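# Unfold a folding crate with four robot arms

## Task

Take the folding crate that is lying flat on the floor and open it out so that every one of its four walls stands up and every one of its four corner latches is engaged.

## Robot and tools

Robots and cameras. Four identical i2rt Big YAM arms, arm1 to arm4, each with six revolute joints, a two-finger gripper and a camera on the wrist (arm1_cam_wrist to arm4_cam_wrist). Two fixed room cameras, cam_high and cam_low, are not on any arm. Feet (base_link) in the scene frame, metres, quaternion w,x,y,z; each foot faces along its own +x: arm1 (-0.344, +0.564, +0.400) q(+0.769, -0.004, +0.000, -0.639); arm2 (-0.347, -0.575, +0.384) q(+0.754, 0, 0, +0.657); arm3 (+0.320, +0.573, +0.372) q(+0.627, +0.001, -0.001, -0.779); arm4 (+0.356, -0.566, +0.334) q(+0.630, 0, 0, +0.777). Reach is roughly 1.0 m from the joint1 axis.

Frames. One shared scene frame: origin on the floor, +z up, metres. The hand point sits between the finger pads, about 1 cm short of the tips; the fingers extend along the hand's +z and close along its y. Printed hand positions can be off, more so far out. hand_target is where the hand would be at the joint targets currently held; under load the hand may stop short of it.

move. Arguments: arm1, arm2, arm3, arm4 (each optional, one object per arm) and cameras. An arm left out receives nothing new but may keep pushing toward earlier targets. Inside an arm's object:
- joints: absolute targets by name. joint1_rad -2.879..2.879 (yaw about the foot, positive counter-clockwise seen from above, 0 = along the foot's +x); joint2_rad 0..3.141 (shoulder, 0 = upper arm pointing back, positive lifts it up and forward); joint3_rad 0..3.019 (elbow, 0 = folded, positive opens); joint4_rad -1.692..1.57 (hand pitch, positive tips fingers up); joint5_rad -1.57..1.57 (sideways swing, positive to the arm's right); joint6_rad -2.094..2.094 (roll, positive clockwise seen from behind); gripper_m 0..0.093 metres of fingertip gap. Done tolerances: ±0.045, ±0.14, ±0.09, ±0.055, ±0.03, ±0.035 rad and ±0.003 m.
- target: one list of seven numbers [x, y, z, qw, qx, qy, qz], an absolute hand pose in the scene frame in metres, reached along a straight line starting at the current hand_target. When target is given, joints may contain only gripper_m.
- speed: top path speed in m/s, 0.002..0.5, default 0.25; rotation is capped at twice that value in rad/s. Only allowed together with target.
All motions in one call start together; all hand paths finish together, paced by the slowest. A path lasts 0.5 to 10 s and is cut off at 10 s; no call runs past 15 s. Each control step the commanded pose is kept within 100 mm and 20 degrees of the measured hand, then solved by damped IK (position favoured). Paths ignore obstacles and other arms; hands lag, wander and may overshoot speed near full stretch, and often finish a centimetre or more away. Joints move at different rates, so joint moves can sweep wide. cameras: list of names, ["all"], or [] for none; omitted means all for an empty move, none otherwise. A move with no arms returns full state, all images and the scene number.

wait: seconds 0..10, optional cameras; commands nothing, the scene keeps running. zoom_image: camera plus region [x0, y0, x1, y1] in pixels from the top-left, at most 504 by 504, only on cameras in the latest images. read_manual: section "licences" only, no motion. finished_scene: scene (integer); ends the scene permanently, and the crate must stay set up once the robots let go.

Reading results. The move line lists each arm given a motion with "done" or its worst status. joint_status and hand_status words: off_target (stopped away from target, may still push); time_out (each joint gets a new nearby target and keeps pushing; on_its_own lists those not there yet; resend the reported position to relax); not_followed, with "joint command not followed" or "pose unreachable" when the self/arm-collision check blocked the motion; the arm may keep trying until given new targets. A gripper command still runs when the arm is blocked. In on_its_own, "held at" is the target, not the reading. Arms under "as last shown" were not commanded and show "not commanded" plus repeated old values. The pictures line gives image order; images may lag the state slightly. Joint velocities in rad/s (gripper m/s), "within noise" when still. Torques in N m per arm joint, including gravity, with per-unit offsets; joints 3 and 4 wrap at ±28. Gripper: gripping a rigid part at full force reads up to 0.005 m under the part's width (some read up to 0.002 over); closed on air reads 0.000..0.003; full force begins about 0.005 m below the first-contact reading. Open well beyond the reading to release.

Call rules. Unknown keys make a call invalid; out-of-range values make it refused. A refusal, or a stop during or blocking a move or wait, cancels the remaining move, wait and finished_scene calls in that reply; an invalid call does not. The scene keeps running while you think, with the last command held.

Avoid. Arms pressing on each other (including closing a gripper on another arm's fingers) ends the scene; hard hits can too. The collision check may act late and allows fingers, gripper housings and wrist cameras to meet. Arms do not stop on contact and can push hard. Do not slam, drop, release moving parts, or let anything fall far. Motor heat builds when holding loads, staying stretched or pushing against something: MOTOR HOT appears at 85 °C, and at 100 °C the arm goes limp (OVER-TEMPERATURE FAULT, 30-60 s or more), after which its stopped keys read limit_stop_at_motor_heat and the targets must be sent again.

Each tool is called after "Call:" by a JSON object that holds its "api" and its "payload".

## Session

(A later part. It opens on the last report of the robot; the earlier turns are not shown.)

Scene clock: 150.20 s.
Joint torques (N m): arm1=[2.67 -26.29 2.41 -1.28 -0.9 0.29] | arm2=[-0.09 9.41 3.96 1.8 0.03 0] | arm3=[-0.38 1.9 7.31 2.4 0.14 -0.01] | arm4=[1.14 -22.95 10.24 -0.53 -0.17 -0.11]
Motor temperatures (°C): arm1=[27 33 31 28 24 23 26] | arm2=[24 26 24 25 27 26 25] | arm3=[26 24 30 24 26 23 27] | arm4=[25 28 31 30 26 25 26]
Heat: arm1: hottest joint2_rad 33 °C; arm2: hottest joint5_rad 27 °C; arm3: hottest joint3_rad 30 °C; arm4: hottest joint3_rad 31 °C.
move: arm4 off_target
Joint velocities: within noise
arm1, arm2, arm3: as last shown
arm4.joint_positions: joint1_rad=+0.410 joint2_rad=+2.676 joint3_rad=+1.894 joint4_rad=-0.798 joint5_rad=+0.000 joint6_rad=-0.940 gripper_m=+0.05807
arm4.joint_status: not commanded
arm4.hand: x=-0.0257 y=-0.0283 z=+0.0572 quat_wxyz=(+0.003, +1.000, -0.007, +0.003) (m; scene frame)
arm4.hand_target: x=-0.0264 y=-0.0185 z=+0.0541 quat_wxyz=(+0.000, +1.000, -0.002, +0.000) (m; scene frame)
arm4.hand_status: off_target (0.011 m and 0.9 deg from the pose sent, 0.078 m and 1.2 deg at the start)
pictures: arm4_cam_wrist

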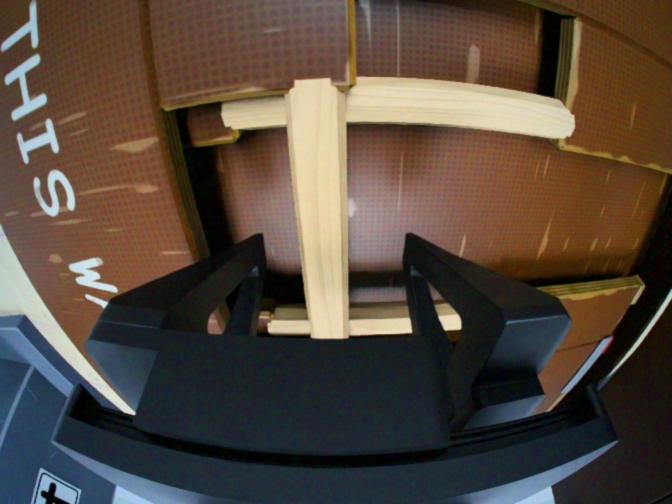

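Call:
{"api": "move", "payload": {"arm4": {"target": [-0.023, -0.023, 0.036, 0, 1, 0, 0]}}}

Call:
{"api": "move", "payload": {"arm4": {"joints": {"gripper_m": 0.014}}, "cameras": ["arm4_cam_wrist"]}}

Scene clock: 152.77 s.
Joint torques (N m): arm1=[2.67 -27.11 2.39 -1.13 -0.9 0.26] | arm2=[-0.03 9.41 3.95 1.78 0.03 0] | arm3=[-0.15 1.44 7.23 2.45 0.11 0] | arm4=[1.14 -21.83 9.26 0.32 -0.17 -0.11]
Motor temperatures (°C): arm1=[27 33 31 28 24 23 26] | arm2=[24 26 24 25 27 26 25] | arm3=[26 24 30 24 26 23 27] | arm4=[25 28 31 30 26 25 26]
Heat: arm1: hottest joint2_rad 33 °C; arm2: hottest joint5_rad 27 °C; arm3: hottest joint3_rad 30 °C; arm4: hottest joint3_rad 31 °C.
move: arm4 off_target
Joint velocities: within noise
arm1, arm2, arm3: as last shown
arm4.joint_positions: joint1_rad=+0.410 joint2_rad=+2.687 joint3_rad=+1.894 joint4_rad=-0.782 joint5_rad=+0.000 joint6_rad=-0.943 gripper_m=+0.05807
arm4.joint_status: not commanded
arm4.hand: x=-0.0253 y=-0.0288 z=+0.0504 quat_wxyz=(+0.002, +1.000, -0.005, +0.001) (m; scene frame)
arm4.hand_target: x=-0.0224 y=-0.0240 z=+0.0364 quat_wxyz=(+0.000, +1.000, +0.000, +0.000) (m; scene frame)
arm4.hand_status: off_target (0.016 m and 0.6 deg from the pose sent, 0.022 m and 0.9 deg at the start)
pictures: none

Scene clock: 153.60 s.
Joint torques (N m): arm1=[2.9 -26.58 2.35 -1.26 -0.93 0.26] | arm2=[-0.09 9.47 3.97 1.8 0.03 0] | arm3=[0.09 1.96 7.21 2.32 0.16 0.02] | arm4=[0.91 -21.89 9.26 0.47 -0.13 0.04]
Motor temperatures (°C): arm1=[27 33 31 28 24 23 26] | arm2=[24 26 24 25 27 26 25] | arm3=[26 24 30 24 26 23 27] | arm4=[25 28 31 30 26 25 26]
Heat: arm1: hottest joint2_rad 33 °C; arm2: hottest joint5_rad 27 °C; arm3: hottest joint3_rad 30 °C; arm4: hottest joint3_rad 31 °C.
move: arm4 off_target
Joint velocities: within noise
arm1, arm2, arm3: as last shown
arm4.joint_positions: joint1_rad=+0.412 joint2_rad=+2.687 joint3_rad=+1.894 joint4_rad=-0.787 joint5_rad=-0.009 joint6_rad=-0.966 gripper_m=+0.01737
arm4.joint_status: gripper_m off_target (ended at +0.01740, target +0.01400)
arm4.hand: x=-0.0268 y=-0.0312 z=+0.0504 quat_wxyz=(+0.006, +1.000, +0.007, -0.001) (m; scene frame)
arm4.hand_target: x=-0.0245 y=-0.0251 z=+0.0370 quat_wxyz=(+0.002, +1.000, +0.006, -0.003) (m; scene frame)
arm4.hand_status: not commanded
pictures: arm4_cam_wrist

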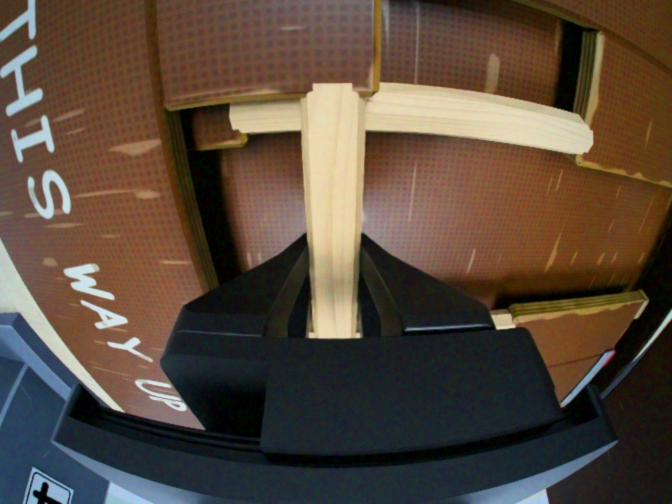

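Call:
{"api": "move", "payload": {"arm4": {"target": [-0.023, -0.026, 0.022, 0, 1, 0, 0], "joints": {"gripper_m": 0.045}}}}

Call:
{"api": "move", "payload": {"arm4": {"joints": {"gripper_m": 0.014}}, "cameras": ["arm4_cam_wrist"]}}

Scene clock: 156.53 s.
Joint torques (N m): arm1=[2.26 -26.17 2.29 -1.54 -0.92 0.25] | arm2=[-0.09 9.41 3.96 1.78 0.03 0] | arm3=[-0.67 1.55 7.39 2.41 0.13 0.01] | arm4=[1.32 -22.36 9.73 0.28 -0.08 0.17]
Motor temperatures (°C): arm1=[27 33 30 28 24 23 26] | arm2=[24 26 24 25 27 26 25] | arm3=[26 24 30 24 26 23 27] | arm4=[25 28 31 30 26 25 27]
Heat: arm1: hottest joint2_rad 33 °C; arm2: hottest joint5_rad 27 °C; arm3: hottest joint3_rad 30 °C; arm4: hottest joint3_rad 31 °C.
move: arm4 off_target
Joint velocities: within noise
arm1, arm2, arm3: as last shown
arm4.joint_positions: joint1_rad=+0.410 joint2_rad=+2.716 joint3_rad=+1.894 joint4_rad=-0.762 joint5_rad=+0.005 joint6_rad=-0.961 gripper_m=+0.04495
arm4.joint_status: all done
arm4.hand: x=-0.0204 y=-0.0344 z=+0.0319 quat_wxyz=(+0.004, +1.000, +0.004, +0.006) (m; scene frame)
arm4.hand_target: x=-0.0208 y=-0.0255 z=+0.0219 quat_wxyz=(-0.002, +1.000, -0.003, +0.003) (m; scene frame)
arm4.hand_status: off_target (0.013 m and 0.9 deg from the pose sent, 0.029 m and 1.1 deg at the start)
pictures: none

Scene clock: 157.27 s.
Joint torques (N m): arm1=[2.84 -26.75 2.19 -1.24 -0.91 0.24] | arm2=[-0.03 9.41 3.97 1.8 0.02 0] | arm3=[-1.03 1.73 7.17 2.26 0.11 0.04] | arm4=[1.38 -22.07 9.68 0.06 -0.19 0.21]
Motor temperatures (°C): arm1=[27 33 30 28 24 23 26] | arm2=[24 26 24 25 27 26 25] | arm3=[26 24 30 24 26 23 27] | arm4=[25 28 31 30 26 25 27]
Heat: arm1: hottest joint2_rad 33 °C; arm2: hottest joint5_rad 27 °C; arm3: hottest joint3_rad 30 °C; arm4: hottest joint3_rad 31 °C.
move: arm4 done
Joint velocities: within noise
arm1, arm2, arm3: as last shown
arm4.joint_positions: joint1_rad=+0.409 joint2_rad=+2.716 joint3_rad=+1.896 joint4_rad=-0.758 joint5_rad=+0.008 joint6_rad=-0.970 gripper_m=+0.01549
arm4.joint_status: all done
arm4.hand: x=-0.0203 y=-0.0319 z=+0.0322 quat_wxyz=(+0.001, +1.000, +0.008, +0.005) (m; scene frame)
arm4.hand_target: x=-0.0209 y=-0.0256 z=+0.0219 quat_wxyz=(-0.002, +1.000, -0.001, +0.003) (m; scene frame)
arm4.hand_status: not commanded
pictures: arm4_cam_wrist

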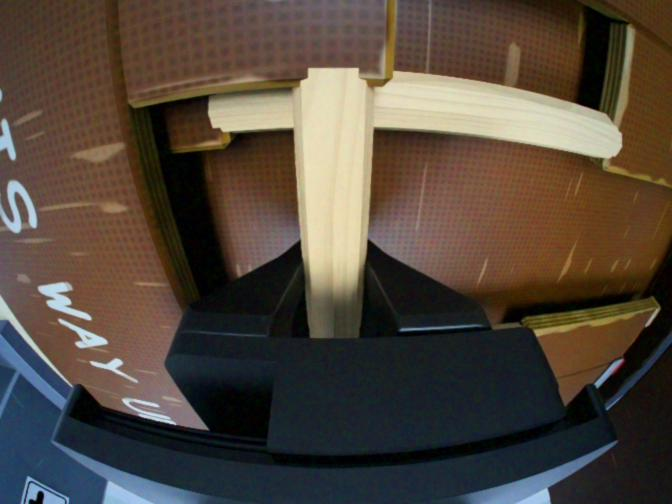

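Call:
{"api": "move", "payload": {"arm4": {"target": [-0.022, -0.022, 0.103, 0, 1, 0, 0], "speed": 0.12}}}

Call:
{"api": "move", "payload": {"arm4": {"target": [-0.022, -0.050, 0.174, 0, 1, 0, 0], "speed": 0.12}, "cameras": ["arm4_cam_wrist", "cam_low"]}}

Scene clock: 161.03 s.
Joint torques (N m): arm1=[3.02 -26.64 2.32 -1.35 -0.9 0.24] | arm2=[-0.09 9.47 3.95 1.81 0.03 0] | arm3=[-0.97 2.02 7.34 2.33 0.11 0.05] | arm4=[1.08 -28.92 6.8 -1.46 -0.61 0.17]
Motor temperatures (°C): arm1=[27 33 30 28 24 23 26] | arm2=[24 26 24 25 27 26 25] | arm3=[26 24 30 24 26 23 27] | arm4=[25 29 31 30 26 25 27]
Heat: arm1: hottest joint2_rad 33 °C; arm2: hottest joint5_rad 27 °C; arm3: hottest joint3_rad 30 °C; arm4: hottest joint3_rad 31 °C.
move: arm4 off_target
Joint velocities: within noise
arm1, arm2, arm3: as last shown
arm4.joint_positions: joint1_rad=+0.412 joint2_rad=+2.645 joint3_rad=+1.857 joint4_rad=-0.798 joint5_rad=+0.014 joint6_rad=-0.970 gripper_m=+0.01516
arm4.joint_status: not commanded
arm4.hand: x=-0.0207 y=-0.0329 z=+0.0669 quat_wxyz=(+0.002, +1.000, +0.009, +0.010) (m; scene frame)
arm4.hand_target: x=-0.0250 y=-0.0211 z=+0.1012 quat_wxyz=(-0.004, +1.000, +0.001, -0.002) (m; scene frame)
arm4.hand_status: off_target (0.038 m and 1.6 deg from the pose sent, 0.071 m and 1.1 deg at the start)
pictures: none

Scene clock: 162.30 s.
Joint torques (N m): arm1=[2.37 -26.4 2.52 -1.2 -0.92 0.24] | arm2=[-0.03 9.41 3.96 1.77 0.02 0] | arm3=[-0.62 2.08 7.25 2.44 0.13 -0.01] | arm4=[1.9 -28.98 6.74 -2.24 -0.52 0.29]
Motor temperatures (°C): arm1=[27 33 30 28 24 23 26] | arm2=[24 26 24 25 27 26 25] | arm3=[26 24 30 24 26 23 27] | arm4=[25 29 31 30 26 25 27]
Heat: arm1: hottest joint2_rad 33 °C; arm2: hottest joint5_rad 27 °C; arm3: hottest joint3_rad 30 °C; arm4: hottest joint3_rad 31 °C.
move: arm4 off_target
Joint velocities: within noise
arm1, arm2, arm3: as last shown
arm4.joint_positions: joint1_rad=+0.430 joint2_rad=+2.480 joint3_rad=+1.716 joint4_rad=-0.821 joint5_rad=+0.011 joint6_rad=-0.955 gripper_m=+0.01489
arm4.joint_status: not commanded
arm4.hand: x=-0.0201 y=-0.0547 z=+0.1322 quat_wxyz=(+0.002, +1.000, +0.011, +0.008) (m; scene frame)
arm4.hand_target: x=-0.0265 y=-0.0514 z=+0.1721 quat_wxyz=(-0.001, +1.000, +0.003, +0.000) (m; scene frame)
arm4.hand_status: off_target (0.042 m and 1.6 deg from the pose sent, 0.108 m and 1.6 deg at the start)
pictures: arm4_cam_wrist, cam_low

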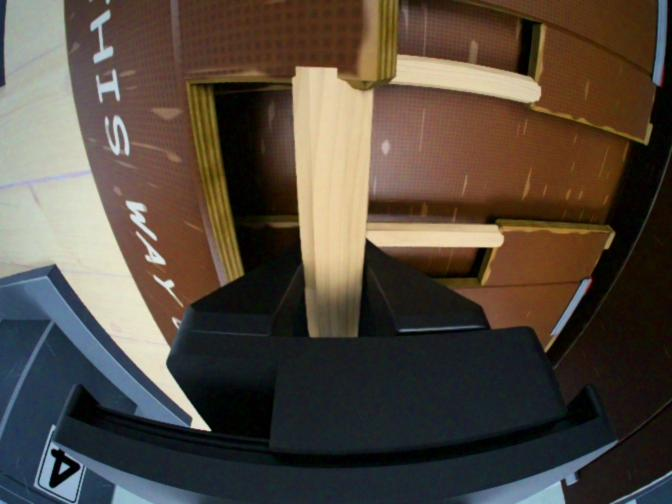

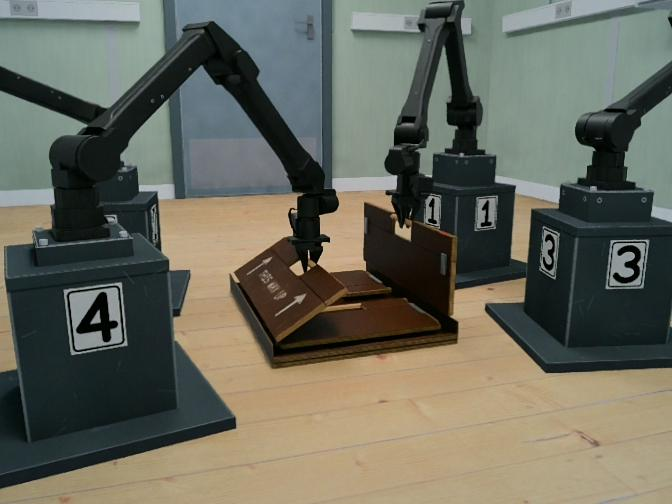

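Call:
{"api": "move", "payload": {"arm4": {"target": [-0.020, -0.100, 0.220, 0, 1, 0, 0], "speed": 0.12}}}

Call:
{"api": "move", "payload": {"arm4": {"target": [-0.020, -0.160, 0.246, 0, 1, 0, 0], "speed": 0.12}}}

Call:
{"api": "move", "payload": {"arm4": {"target": [-0.020, -0.220, 0.256, 0, 1, 0, 0], "speed": 0.1}, "cameras": ["arm4_cam_wrist", "cam_low", "cam_high"]}}

Scene clock: 164.70 s.
Joint torques (N m): arm1=[2.96 -26.75 2.3 -1.29 -0.94 0.29] | arm2=[-0.09 9.41 3.95 1.8 0.02 0] | arm3=[-0.38 1.26 7.16 2.3 0.12 0] | arm4=[1.55 -26.52 6.49 -1.63 -0.45 0.29]
Motor temperatures (°C): arm1=[27 33 30 28 24 23 26] | arm2=[24 26 24 25 27 26 25] | arm3=[26 24 30 24 26 23 27] | arm4=[25 29 31 30 26 25 27]
Heat: arm1: hottest joint2_rad 33 °C; arm2: hottest joint5_rad 27 °C; arm3: hottest joint3_rad 30 °C; arm4: hottest joint3_rad 31 °C.
move: arm4 off_target
Joint velocities: within noise
arm1.joint_positions: joint1_rad=+0.563 joint2_rad=+2.162 joint3_rad=+1.129 joint4_rad=-0.543 joint5_rad=+0.016 joint6_rad=-0.816 gripper_m=+0.01706
arm1.joint_status: not commanded
arm1.hand: x=-0.0184 y=+0.2067 z=+0.2313 quat_wxyz=(+0.010, -0.003, -1.000, +0.006) (m; scene frame)
arm1.hand_target: x=-0.0056 y=+0.2244 z=+0.2591 quat_wxyz=(+0.000, +0.004, -1.000, +0.000) (m; scene frame)
arm1.hand_status: not commanded
arm2.joint_positions: joint1_rad=+0.742 joint2_rad=+0.378 joint3_rad=+1.702 joint4_rad=-1.262 joint5_rad=-0.142 joint6_rad=-0.320 gripper_m=+0.09396
arm2.joint_status: not commanded
arm2.hand: x=-0.3865 y=-0.5610 z=+1.1031 quat_wxyz=(-0.397, +0.664, -0.167, -0.611) (m; scene frame)
arm2.hand_target: x=-0.3859 y=-0.5619 z=+1.1085 quat_wxyz=(-0.399, +0.660, -0.165, -0.614) (m; scene frame)
arm2.hand_status: not commanded
arm3.joint_positions: joint1_rad=+0.368 joint2_rad=+0.508 joint3_rad=+1.375 joint4_rad=-1.360 joint5_rad=-0.070 joint6_rad=+0.635 gripper_m=+0.09396
arm3.joint_status: not commanded
arm3.hand: x=+0.3593 y=+0.3880 z=+0.9196 quat_wxyz=(-0.486, -0.725, -0.459, +0.167) (m; scene frame)
arm3.hand_target: x=+0.3588 y=+0.3913 z=+0.9281 quat_wxyz=(-0.494, -0.720, -0.456, +0.170) (m; scene frame)
arm3.hand_status: not commanded
arm4.joint_positions: joint1_rad=+0.473 joint2_rad=+2.305 joint3_rad=+1.538 joint4_rad=-0.821 joint5_rad=+0.008 joint6_rad=-0.912 gripper_m=+0.01528
arm4.joint_status: not commanded
arm4.hand: x=-0.0183 y=-0.1011 z=+0.1878 quat_wxyz=(+0.004, +1.000, +0.011, +0.008) (m; scene frame)
arm4.hand_target: x=-0.0200 y=-0.0992 z=+0.2190 quat_wxyz=(+0.000, +1.000, +0.000, +0.000) (m; scene frame)
arm4.hand_status: off_target (0.032 m and 1.6 deg from the pose sent, 0.099 m and 1.6 deg at the start)
pictures: none

Scene clock: 165.83 s.
Joint torques (N m): arm1=[2.67 -26.87 2.37 -1.42 -0.9 0.28] | arm2=[-0.09 9.47 3.97 1.8 0.02 0] | arm3=[-0.85 1.55 7.09 2.26 0.14 0.01] | arm4=[2.26 -24.64 5.87 -1.66 -0.57 0.37]
Motor temperatures (°C): arm1=[27 33 30 28 24 23 26] | arm2=[24 26 24 25 27 26 25] | arm3=[26 24 30 24 26 23 27] | arm4=[25 29 31 30 26 25 27]
Heat: arm1: hottest joint2_rad 33 °C; arm2: hottest joint5_rad 27 °C; arm3: hottest joint3_rad 30 °C; arm4: hottest joint3_rad 31 °C.
move: arm4 off_target
Joint velocities: within noise
arm1, arm2, arm3: as last shown
arm4.joint_positions: joint1_rad=+0.531 joint2_rad=+2.171 joint3_rad=+1.374 joint4_rad=-0.784 joint5_rad=+0.014 joint6_rad=-0.852 gripper_m=+0.01524
arm4.joint_status: not commanded
arm4.hand: x=-0.0165 y=-0.1532 z=+0.2179 quat_wxyz=(-0.001, +1.000, +0.010, +0.009) (m; scene frame)
arm4.hand_target: x=-0.0193 y=-0.1589 z=+0.2445 quat_wxyz=(+0.000, +1.000, +0.001, +0.001) (m; scene frame)
arm4.hand_status: off_target (0.029 m and 1.5 deg from the pose sent, 0.083 m and 1.6 deg at the start)
pictures: none

Scene clock: 167.07 s.
Joint torques (N m): arm1=[2.67 -26.87 2.43 -1.2 -0.92 0.26] | arm2=[-0.09 9.41 3.96 1.78 0.03 0] | arm3=[-0.5 1.85 7.16 2.41 0.11 0] | arm4=[2.37 -23.18 5.27 -1.69 -0.72 0.5]
Motor temperatures (°C): arm1=[27 33 30 28 24 23 26] | arm2=[24 26 24 25 27 26 25] | arm3=[26 24 30 24 26 23 27] | arm4=[25 29 31 30 26 25 27]
Heat: arm1: hottest joint2_rad 33 °C; arm2: hottest joint5_rad 27 °C; arm3: hottest joint3_rad 30 °C; arm4: hottest joint3_rad 31 °C.
move: arm4 off_target
Joint velocities: within noise
arm1, arm2, arm3: as last shown
arm4.joint_positions: joint1_rad=+0.600 joint2_rad=+2.075 joint3_rad=+1.231 joint4_rad=-0.730 joint5_rad=+0.017 joint6_rad=-0.783 gripper_m=+0.01569
arm4.joint_status: not commanded
arm4.hand: x=-0.0158 y=-0.2061 z=+0.2307 quat_wxyz=(-0.005, +1.000, +0.010, +0.007) (m; scene frame)
arm4.hand_target: x=-0.0170 y=-0.2150 z=+0.2556 quat_wxyz=(-0.001, +1.000, -0.004, -0.001) (m; scene frame)
arm4.hand_status: off_target (0.029 m and 1.5 deg from the pose sent, 0.077 m and 1.5 deg at the start)
pictures: arm4_cam_wrist, cam_high, cam_low

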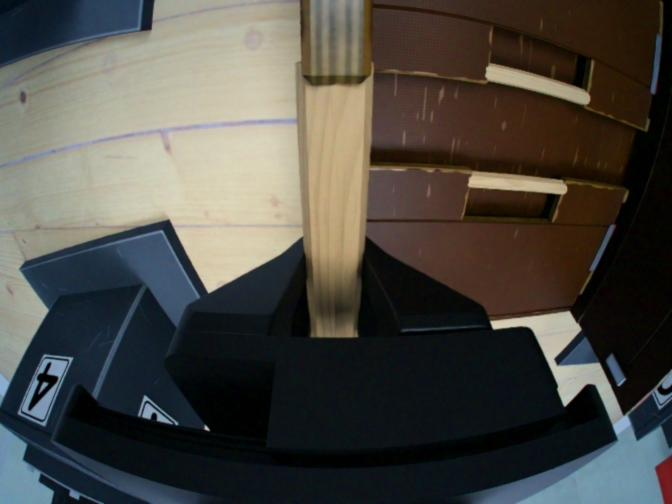

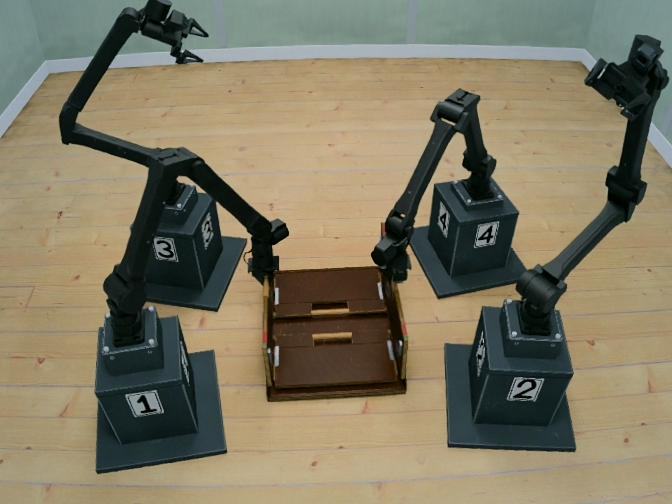

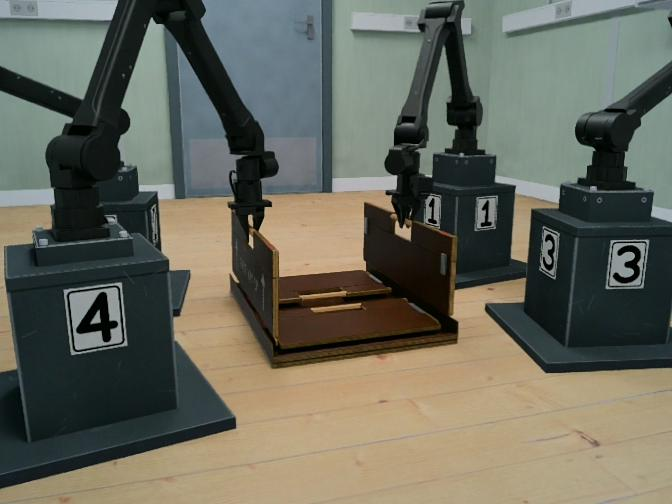

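Call:
{"api": "zoom_image", "payload": {"camera": "cam_high", "region": [240, 230, 430, 420]}}

Call:
{"api": "zoom_image", "payload": {"camera": "cam_low", "region": [220, 180, 470, 380]}}

Scaled by 2.653 from the camera's 672x504 image, which has a finer 960x720 frame.

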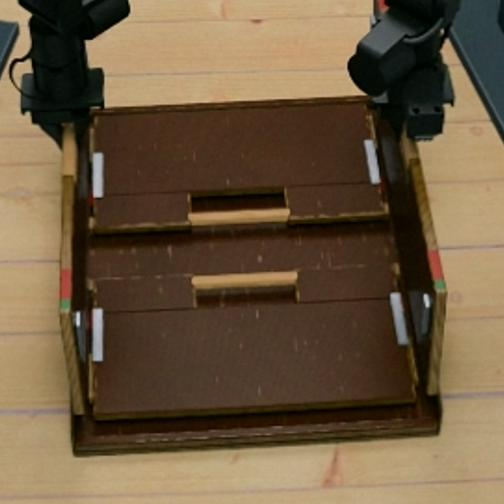

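Scaled by 2.016 from the camera's 672x504 image, which has a finer 960x720 frame.

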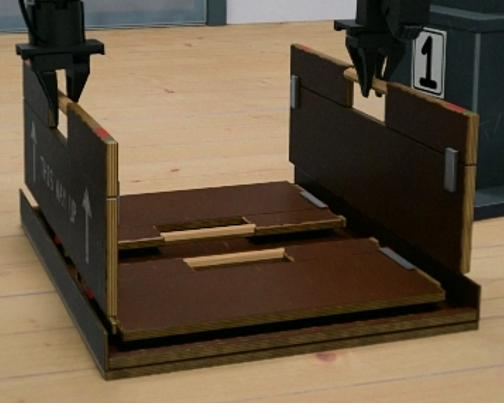

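Call:
{"api": "move", "payload": {"arm4": {"target": [-0.018, -0.232, 0.254, 0, 1, 0, 0], "speed": 0.1}, "arm2": {"joints": {"joint1_rad": -0.316, "joint2_rad": 2.25, "joint3_rad": 1.68, "joint4_rad": -1.0, "joint5_rad": 0.0, "joint6_rad": -0.454, "gripper_m": 0.058}}, "cameras": ["arm4_cam_wrist", "arm2_cam_wrist", "cam_low"]}}

Scene clock: 175.83 s.
Joint torques (N m): arm1=[2.61 -26.7 2.33 -1.17 -0.9 0.23] | arm2=[0.32 -22.83 7.57 0.21 -0.03 -0.12] | arm3=[-1.03 1.73 7.09 2.28 0.14 0.03] | arm4=[3.49 -22.77 4.57 -1.96 -0.91 0.55]
Motor temperatures (°C): arm1=[27 32 30 28 24 23 26] | arm2=[24 26 24 25 27 26 25] | arm3=[26 24 30 24 26 23 27] | arm4=[25 30 30 30 27 25 27]
Heat: arm1: hottest joint2_rad 32 °C; arm2: hottest joint5_rad 27 °C; arm3: hottest joint3_rad 30 °C; arm4: hottest joint2_rad 30 °C.
move: arm2 done; arm4 off_target
Joint velocities: within noise
arm1, arm3: as last shown
arm2.joint_positions: joint1_rad=-0.307 joint2_rad=+2.263 joint3_rad=+1.656 joint4_rad=-0.999 joint5_rad=+0.008 joint6_rad=-0.446 gripper_m=+0.05813
arm2.joint_status: all done
arm2.hand: x=-0.0787 y=-0.0152 z=+0.2973 quat_wxyz=(+0.015, +0.708, -0.706, +0.010) (m; scene frame)
arm2.hand_target: x=-0.0730 y=-0.0055 z=+0.3055 quat_wxyz=(+0.003, +0.710, -0.704, +0.006) (m; scene frame)
arm2.hand_status: not commanded
arm4.joint_positions: joint1_rad=+0.611 joint2_rad=+2.062 joint3_rad=+1.207 joint4_rad=-0.706 joint5_rad=+0.023 joint6_rad=-0.772 gripper_m=+0.01571
arm4.joint_status: not commanded
arm4.hand: x=-0.0159 y=-0.2122 z=+0.2305 quat_wxyz=(-0.012, +1.000, +0.010, +0.004) (m; scene frame)
arm4.hand_target: x=-0.0181 y=-0.2308 z=+0.2521 quat_wxyz=(+0.000, +1.000, +0.000, +0.000) (m; scene frame)
arm4.hand_status: off_target (0.031 m and 1.8 deg from the pose sent, 0.035 m and 1.5 deg at the start)
pictures: arm2_cam_wrist, arm4_cam_wrist, cam_low

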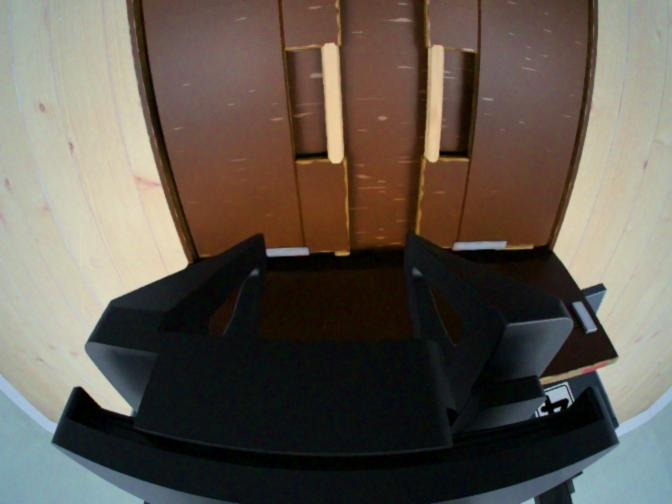

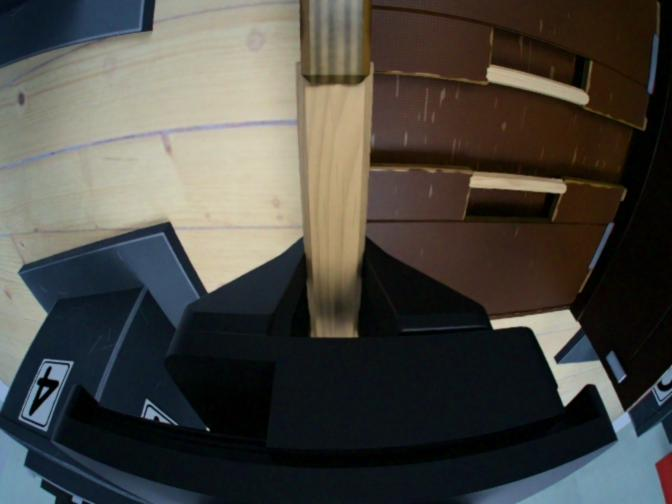

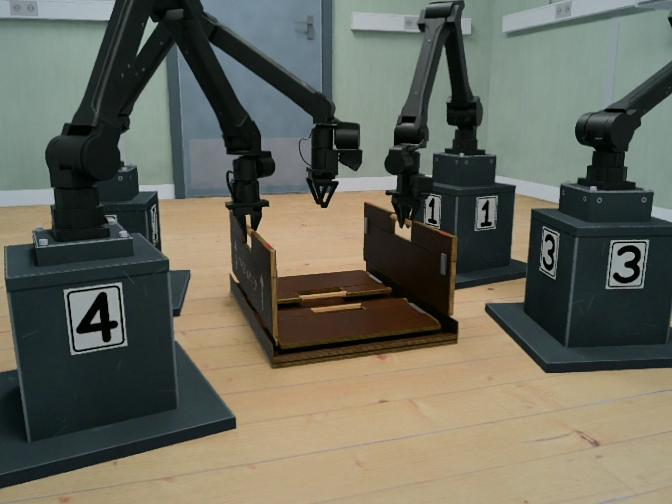

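Call:
{"api": "move", "payload": {"arm2": {"target": [-0.076, -0.003, 0.105, 0, 0.7071, -0.7071, 0]}, "cameras": ["arm2_cam_wrist", "cam_low"]}}

Scene clock: 181.63 s.
Joint torques (N m): arm1=[2.55 -26.4 2.51 -1.44 -0.94 0.25] | arm2=[0.09 -25.17 6.87 0.59 -0.15 0.02] | arm3=[-0.85 1.67 7.27 2.35 0.12 -0.02] | arm4=[3.49 -22.77 4.57 -1.96 -0.91 0.56]
Motor temperatures (°C): arm1=[27 32 30 28 24 23 26] | arm2=[24 27 24 25 27 26 25] | arm3=[26 24 30 24 26 23 27] | arm4=[25 31 30 30 27 25 27]
Heat: arm1: hottest joint2_rad 32 °C; arm2: hottest joint2_rad 27 °C; arm3: hottest joint3_rad 30 °C; arm4: hottest joint2_rad 31 °C.
move: arm2 off_target
Joint velocities: within noise
arm1, arm3, arm4: as last shown
arm2.joint_positions: joint1_rad=-0.312 joint2_rad=+2.624 joint3_rad=+1.719 joint4_rad=-0.712 joint5_rad=+0.002 joint6_rad=-0.446 gripper_m=+0.05813
arm2.joint_status: not commanded
arm2.hand: x=-0.0820 y=-0.0265 z=+0.0954 quat_wxyz=(+0.021, +0.706, -0.708, +0.009) (m; scene frame)
arm2.hand_target: x=-0.0743 y=-0.0059 z=+0.1066 quat_wxyz=(-0.001, +0.705, -0.709, +0.000) (m; scene frame)
arm2.hand_status: off_target (0.026 m and 2.6 deg from the pose sent, 0.193 m and 2.1 deg at the start)
pictures: arm2_cam_wrist, cam_low

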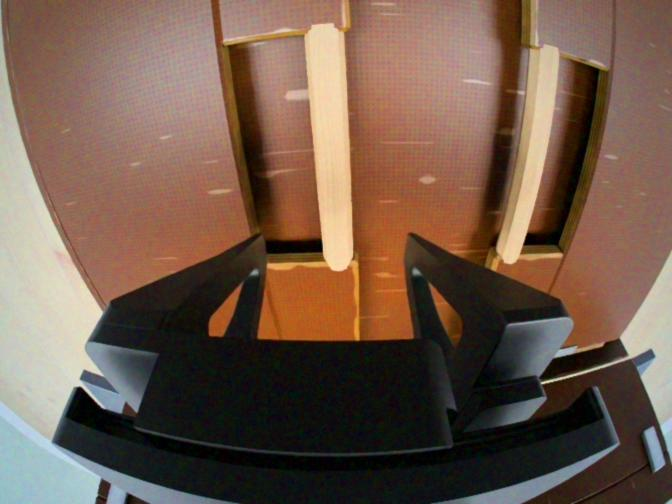

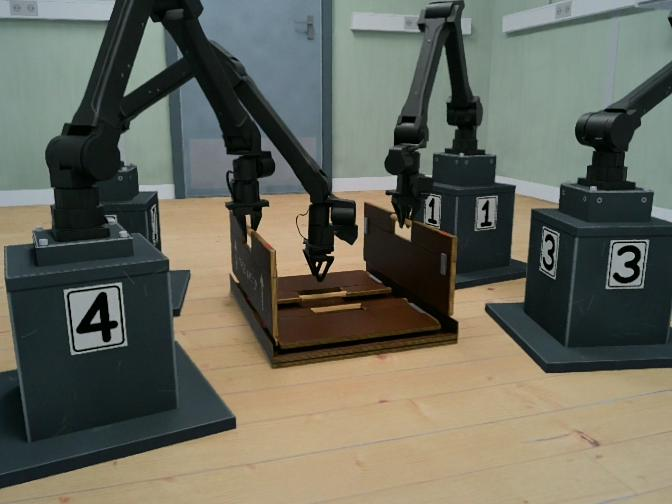

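Call:
{"api": "move", "payload": {"arm2": {"target": [-0.076, 0.004, 0.05, 0, 0.7071, -0.7071, 0]}, "cameras": ["arm2_cam_wrist", "cam_low"]}}

Call:
{"api": "zoom_image", "payload": {"camera": "cam_low", "region": [260, 200, 400, 320]}}

Scene clock: 185.57 s.
Joint torques (N m): arm1=[2.78 -26.11 2.39 -1.4 -0.9 0.25] | arm2=[0.21 -25.05 6.65 0.43 -0.14 0.07] | arm3=[-0.67 1.44 7.08 2.48 0.12 0.02] | arm4=[3.49 -22.71 4.57 -1.95 -0.91 0.56]
Motor temperatures (°C): arm1=[27 32 30 27 24 23 26] | arm2=[24 27 25 25 27 26 25] | arm3=[26 24 30 24 26 23 27] | arm4=[25 31 30 30 27 25 28]
Heat: arm1: hottest joint2_rad 32 °C; arm2: hottest joint2_rad 27 °C; arm3: hottest joint3_rad 30 °C; arm4: hottest joint2_rad 31 °C.
move: arm2 off_target
Joint velocities: within noise
arm1, arm3, arm4: as last shown
arm2.joint_positions: joint1_rad=-0.309 joint2_rad=+2.759 joint3_rad=+1.834 joint4_rad=-0.685 joint5_rad=+0.002 joint6_rad=-0.444 gripper_m=+0.05813
arm2.joint_status: not commanded
arm2.hand: x=-0.0794 y=-0.0168 z=+0.0407 quat_wxyz=(+0.018, +0.707, -0.707, +0.008) (m; scene frame)
arm2.hand_target: x=-0.0763 y=+0.0032 z=+0.0497 quat_wxyz=(+0.000, +0.707, -0.707, +0.000) (m; scene frame)
arm2.hand_status: off_target (0.023 m and 2.2 deg from the pose sent, 0.055 m and 2.6 deg at the start)
pictures: arm2_cam_wrist, cam_low

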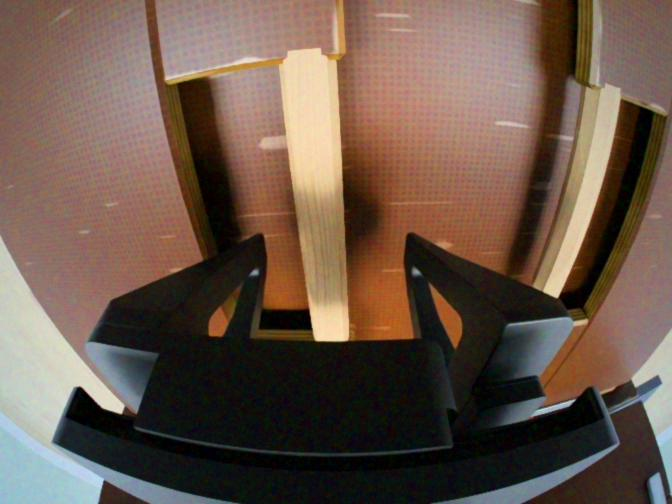

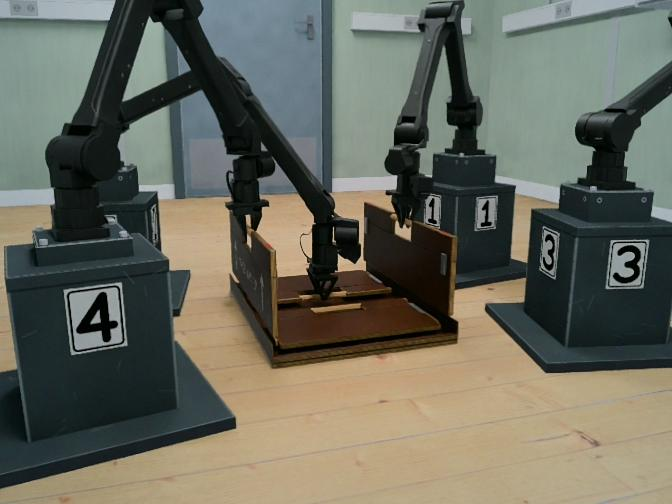

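Scaled by 3.600 from the camera's 672x504 image, which has a finer 960x720 frame.

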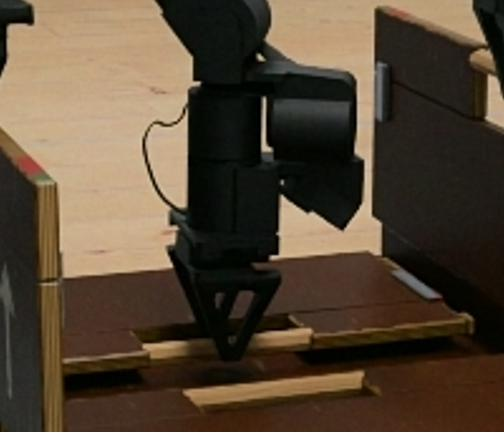

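Call:
{"api": "move", "payload": {"arm2": {"target": [-0.081, 0.003, 0.030, 0, 0.7071, -0.7071, 0]}, "cameras": ["arm2_cam_wrist", "cam_low"]}}

Call:
{"api": "zoom_image", "payload": {"camera": "cam_low", "region": [260, 200, 400, 320]}}

Scene clock: 188.87 s.
Joint torques (N m): arm1=[3.31 -26.29 2.29 -1.2 -0.89 0.3] | arm2=[0.85 -23.94 6.89 0.66 -0.14 0.05] | arm3=[-0.97 1.26 7.27 2.29 0.12 0.03] | arm4=[3.49 -22.77 4.57 -1.96 -0.91 0.56]
Motor temperatures (°C): arm1=[27 32 30 27 24 23 26] | arm2=[24 28 25 25 27 26 25] | arm3=[26 24 30 24 26 23 27] | arm4=[25 31 29 30 27 25 28]
Heat: arm1: hottest joint2_rad 32 °C; arm2: hottest joint2_rad 28 °C; arm3: hottest joint3_rad 30 °C; arm4: hottest joint2_rad 31 °C.
move: arm2 off_target
Joint velocities: within noise
arm1, arm3, arm4: as last shown
arm2.joint_positions: joint1_rad=-0.299 joint2_rad=+2.785 joint3_rad=+1.852 joint4_rad=-0.673 joint5_rad=+0.002 joint6_rad=-0.440 gripper_m=+0.05813
arm2.joint_status: not commanded
arm2.hand: x=-0.0842 y=-0.0137 z=+0.0290 quat_wxyz=(+0.015, +0.708, -0.706, +0.007) (m; scene frame)
arm2.hand_target: x=-0.0826 y=+0.0036 z=+0.0310 quat_wxyz=(-0.001, +0.708, -0.706, +0.000) (m; scene frame)
arm2.hand_status: off_target (0.017 m and 1.9 deg from the pose sent, 0.023 m and 2.2 deg at the start)
pictures: arm2_cam_wrist, cam_low

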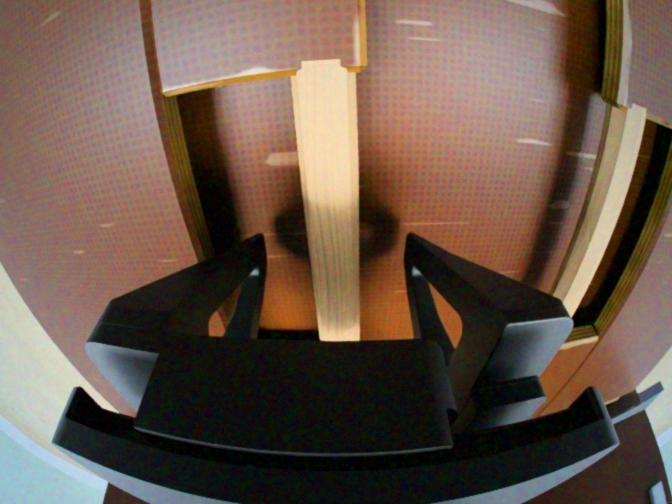

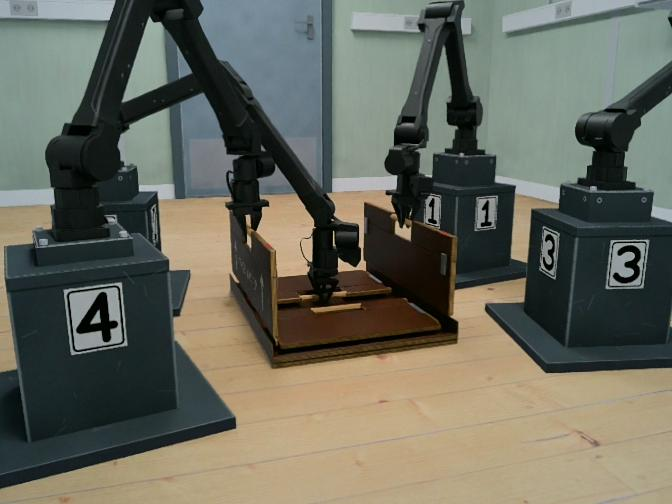

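Scaled by 3.600 from the camera's 672x504 image, which has a finer 960x720 frame.

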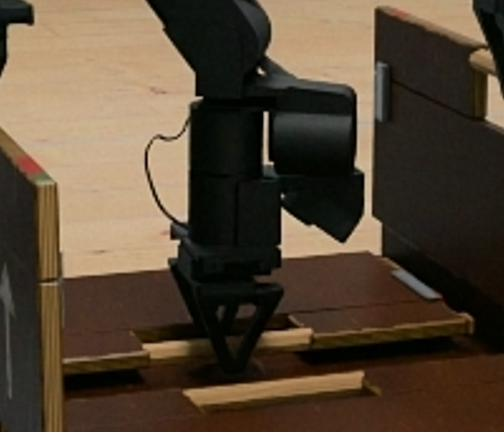

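Call:
{"api": "move", "payload": {"arm2": {"target": [-0.081, 0.003, 0.020, 0, 0.7071, -0.7071, 0]}}}

Call:
{"api": "move", "payload": {"arm2": {"joints": {"gripper_m": 0.014}}, "cameras": ["arm2_cam_wrist", "cam_low"]}}

Call:
{"api": "zoom_image", "payload": {"camera": "cam_low", "region": [260, 200, 400, 320]}}

Scene clock: 191.30 s.
Joint torques (N m): arm1=[2.67 -26.58 2.39 -1.35 -0.93 0.27] | arm2=[0.32 -23.88 6.68 0.66 -0.14 0.06] | arm3=[-0.44 1.9 7.3 2.3 0.14 -0.01] | arm4=[3.49 -22.77 4.59 -1.96 -0.91 0.56]
Motor temperatures (°C): arm1=[27 32 30 27 24 23 26] | arm2=[24 28 25 25 27 26 25] | arm3=[26 24 30 24 26 23 27] | arm4=[25 31 29 30 27 25 28]
Heat: arm1: hottest joint2_rad 32 °C; arm2: hottest joint2_rad 28 °C; arm3: hottest joint3_rad 30 °C; arm4: hottest joint2_rad 31 °C.
move: arm2 off_target
Joint velocities: within noise
arm1, arm3, arm4: as last shown
arm2.joint_positions: joint1_rad=-0.295 joint2_rad=+2.808 joint3_rad=+1.874 joint4_rad=-0.668 joint5_rad=+0.002 joint6_rad=-0.437 gripper_m=+0.05813
arm2.joint_status: not commanded
arm2.hand: x=-0.0861 y=-0.0109 z=+0.0199 quat_wxyz=(+0.014, +0.709, -0.705, +0.007) (m; scene frame)
arm2.hand_target: x=-0.0835 y=+0.0033 z=+0.0197 quat_wxyz=(+0.000, +0.708, -0.706, +0.000) (m; scene frame)
arm2.hand_status: off_target (0.015 m and 1.8 deg from the pose sent, 0.019 m and 1.9 deg at the start)
pictures: none

Scene clock: 192.13 s.
Joint torques (N m): arm1=[2.67 -26.99 2.37 -1.28 -0.93 0.26] | arm2=[0.38 -23.82 6.61 0.59 -0.2 0.33] | arm3=[-0.5 1.79 7.19 2.35 0.16 0.01] | arm4=[3.49 -22.83 4.57 -1.96 -0.91 0.55]
Motor temperatures (°C): arm1=[27 32 30 27 24 23 26] | arm2=[24 28 25 25 27 26 25] | arm3=[26 24 30 24 26 23 27] | arm4=[25 31 29 30 27 25 28]
Heat: arm1: hottest joint2_rad 32 °C; arm2: hottest joint2_rad 28 °C; arm3: hottest joint3_rad 30 °C; arm4: hottest joint2_rad 31 °C.
move: arm2 off_target
Joint velocities: within noise
arm1.joint_positions: joint1_rad=+0.563 joint2_rad=+2.162 joint3_rad=+1.129 joint4_rad=-0.543 joint5_rad=+0.016 joint6_rad=-0.816 gripper_m=+0.01706
arm1.joint_status: not commanded
arm1.hand: x=-0.0184 y=+0.2067 z=+0.2313 quat_wxyz=(+0.010, -0.003, -1.000, +0.006) (m; scene frame)
arm1.hand_target: x=-0.0056 y=+0.2244 z=+0.2591 quat_wxyz=(+0.000, +0.004, -1.000, +0.000) (m; scene frame)
arm1.hand_status: not commanded
arm2.joint_positions: joint1_rad=-0.296 joint2_rad=+2.808 joint3_rad=+1.875 joint4_rad=-0.666 joint5_rad=+0.004 joint6_rad=-0.461 gripper_m=+0.01741
arm2.joint_status: gripper_m off_target (ended at +0.01743, target +0.01400)
arm2.hand: x=-0.0845 y=-0.0103 z=+0.0202 quat_wxyz=(+0.012, +0.717, -0.697, +0.007) (m; scene frame)
arm2.hand_target: x=-0.0825 y=+0.0032 z=+0.0200 quat_wxyz=(+0.000, +0.708, -0.706, +0.000) (m; scene frame)
arm2.hand_status: not commanded
arm3.joint_positions: joint1_rad=+0.368 joint2_rad=+0.508 joint3_rad=+1.375 joint4_rad=-1.360 joint5_rad=-0.070 joint6_rad=+0.635 gripper_m=+0.09396
arm3.joint_status: not commanded
arm3.hand: x=+0.3593 y=+0.3880 z=+0.9196 quat_wxyz=(-0.486, -0.725, -0.459, +0.167) (m; scene frame)
arm3.hand_target: x=+0.3588 y=+0.3913 z=+0.9281 quat_wxyz=(-0.494, -0.720, -0.456, +0.170) (m; scene frame)
arm3.hand_status: not commanded
arm4: as last shown
pictures: arm2_cam_wrist, cam_low

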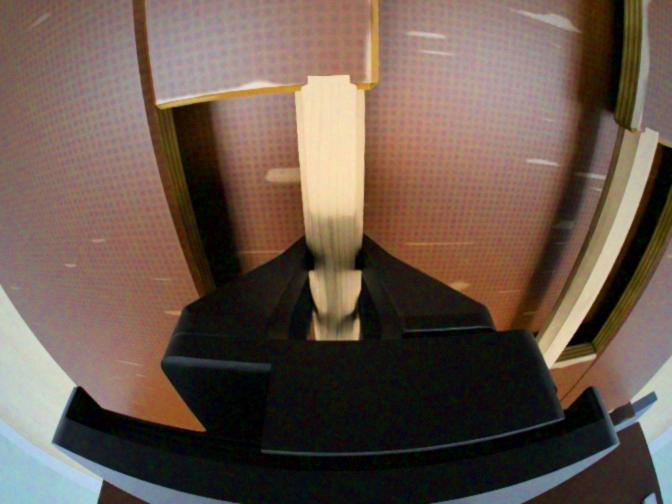

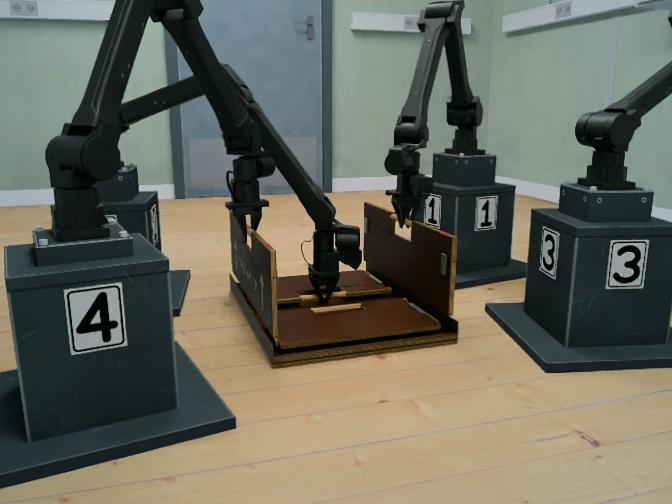

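Scaled by 3.600 from the camera's 672x504 image, which has a finer 960x720 frame.

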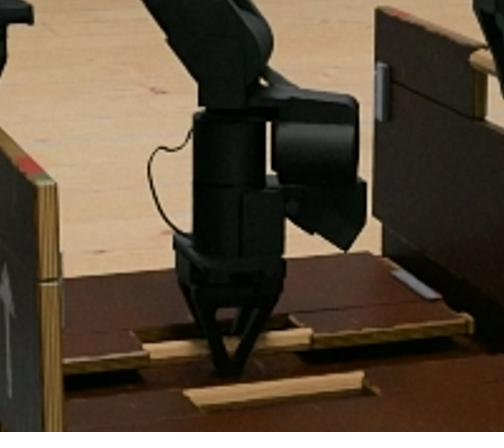

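Call:
{"api": "move", "payload": {"arm2": {"target": [-0.092, 0.003, 0.110, 0, 0.7071, -0.7071, 0], "speed": 0.12}}}

Call:
{"api": "move", "payload": {"arm2": {"target": [-0.124, 0.003, 0.178, 0, 0.7071, -0.7071, 0], "speed": 0.12}, "cameras": ["arm2_cam_wrist", "cam_low"]}}

Scene clock: 199.63 s.
Joint torques (N m): arm1=[2.43 -26.34 2.36 -1.25 -0.9 0.29] | arm2=[0.62 -29.8 3.95 -0.84 -0.71 0.5] | arm3=[-0.67 1.96 7.17 2.3 0.1 0.01] | arm4=[3.49 -22.77 4.57 -1.95 -0.91 0.56]
Motor temperatures (°C): arm1=[27 32 30 27 25 23 26] | arm2=[24 28 25 25 27 26 25] | arm3=[26 24 30 24 26 23 27] | arm4=[25 31 29 30 27 25 28]
Heat: arm1: hottest joint2_rad 32 °C; arm2: hottest joint2_rad 28 °C; arm3: hottest joint3_rad 30 °C; arm4: hottest joint2_rad 31 °C.
move: arm2 off_target
Joint velocities: within noise
arm1, arm3, arm4: as last shown
arm2.joint_positions: joint1_rad=-0.286 joint2_rad=+2.682 joint3_rad=+1.763 joint4_rad=-0.670 joint5_rad=+0.016 joint6_rad=-0.461 gripper_m=+0.01708
arm2.joint_status: not commanded
arm2.hand: x=-0.0901 y=-0.0118 z=+0.0706 quat_wxyz=(+0.005, +0.721, -0.693, +0.011) (m; scene frame)
arm2.hand_target: x=-0.0916 y=+0.0049 z=+0.1073 quat_wxyz=(-0.003, +0.708, -0.706, -0.001) (m; scene frame)
arm2.hand_status: off_target (0.042 m and 2.6 deg from the pose sent, 0.091 m and 2.3 deg at the start)
pictures: none

Scene clock: 200.90 s.
Joint torques (N m): arm1=[2.96 -26.87 2.51 -1.14 -0.91 0.25] | arm2=[0.62 -29.98 4.26 -1.22 -0.94 0.61] | arm3=[-0.32 1.49 7.38 2.32 0.1 0.02] | arm4=[3.49 -22.83 4.59 -1.96 -0.91 0.56]
Motor temperatures (°C): arm1=[27 32 29 27 25 23 26] | arm2=[24 28 25 25 27 26 25] | arm3=[26 24 30 24 26 23 27] | arm4=[25 31 29 30 27 25 28]
Heat: arm1: hottest joint2_rad 32 °C; arm2: hottest joint2_rad 28 °C; arm3: hottest joint3_rad 30 °C; arm4: hottest joint2_rad 31 °C.
move: arm2 off_target
Joint velocities: within noise
arm1, arm3, arm4: as last shown
arm2.joint_positions: joint1_rad=-0.246 joint2_rad=+2.532 joint3_rad=+1.650 joint4_rad=-0.714 joint5_rad=+0.021 joint6_rad=-0.424 gripper_m=+0.01666
arm2.joint_status: not commanded
arm2.hand: x=-0.1162 y=-0.0126 z=+0.1335 quat_wxyz=(+0.007, +0.722, -0.692, +0.014) (m; scene frame)
arm2.hand_target: x=-0.1199 y=+0.0024 z=+0.1757 quat_wxyz=(-0.001, +0.706, -0.709, -0.001) (m; scene frame)
arm2.hand_status: off_target (0.048 m and 3.1 deg from the pose sent, 0.114 m and 2.6 deg at the start)
pictures: arm2_cam_wrist, cam_low

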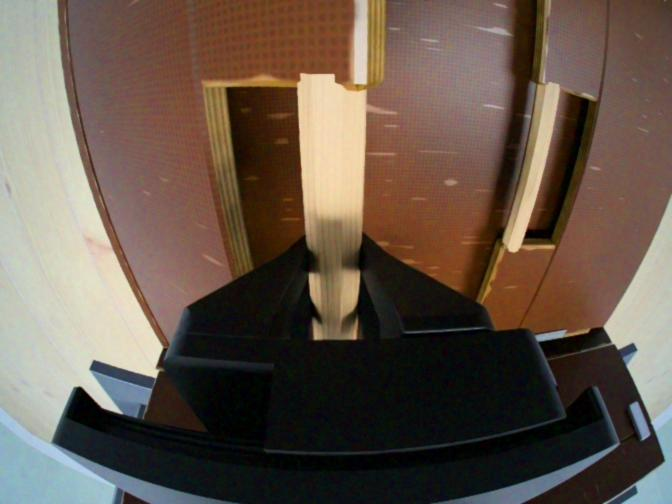

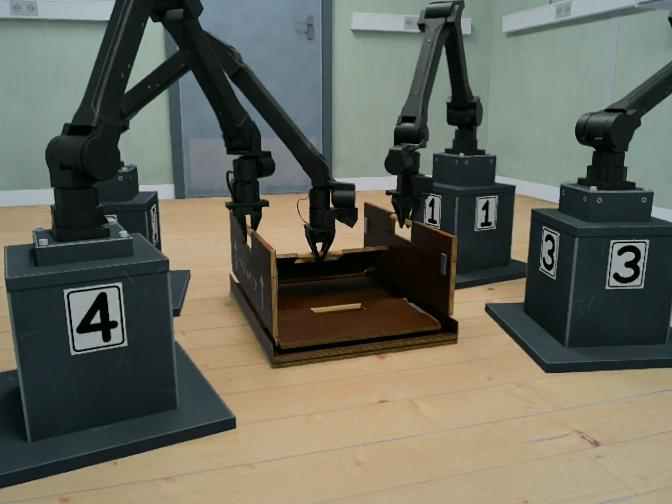

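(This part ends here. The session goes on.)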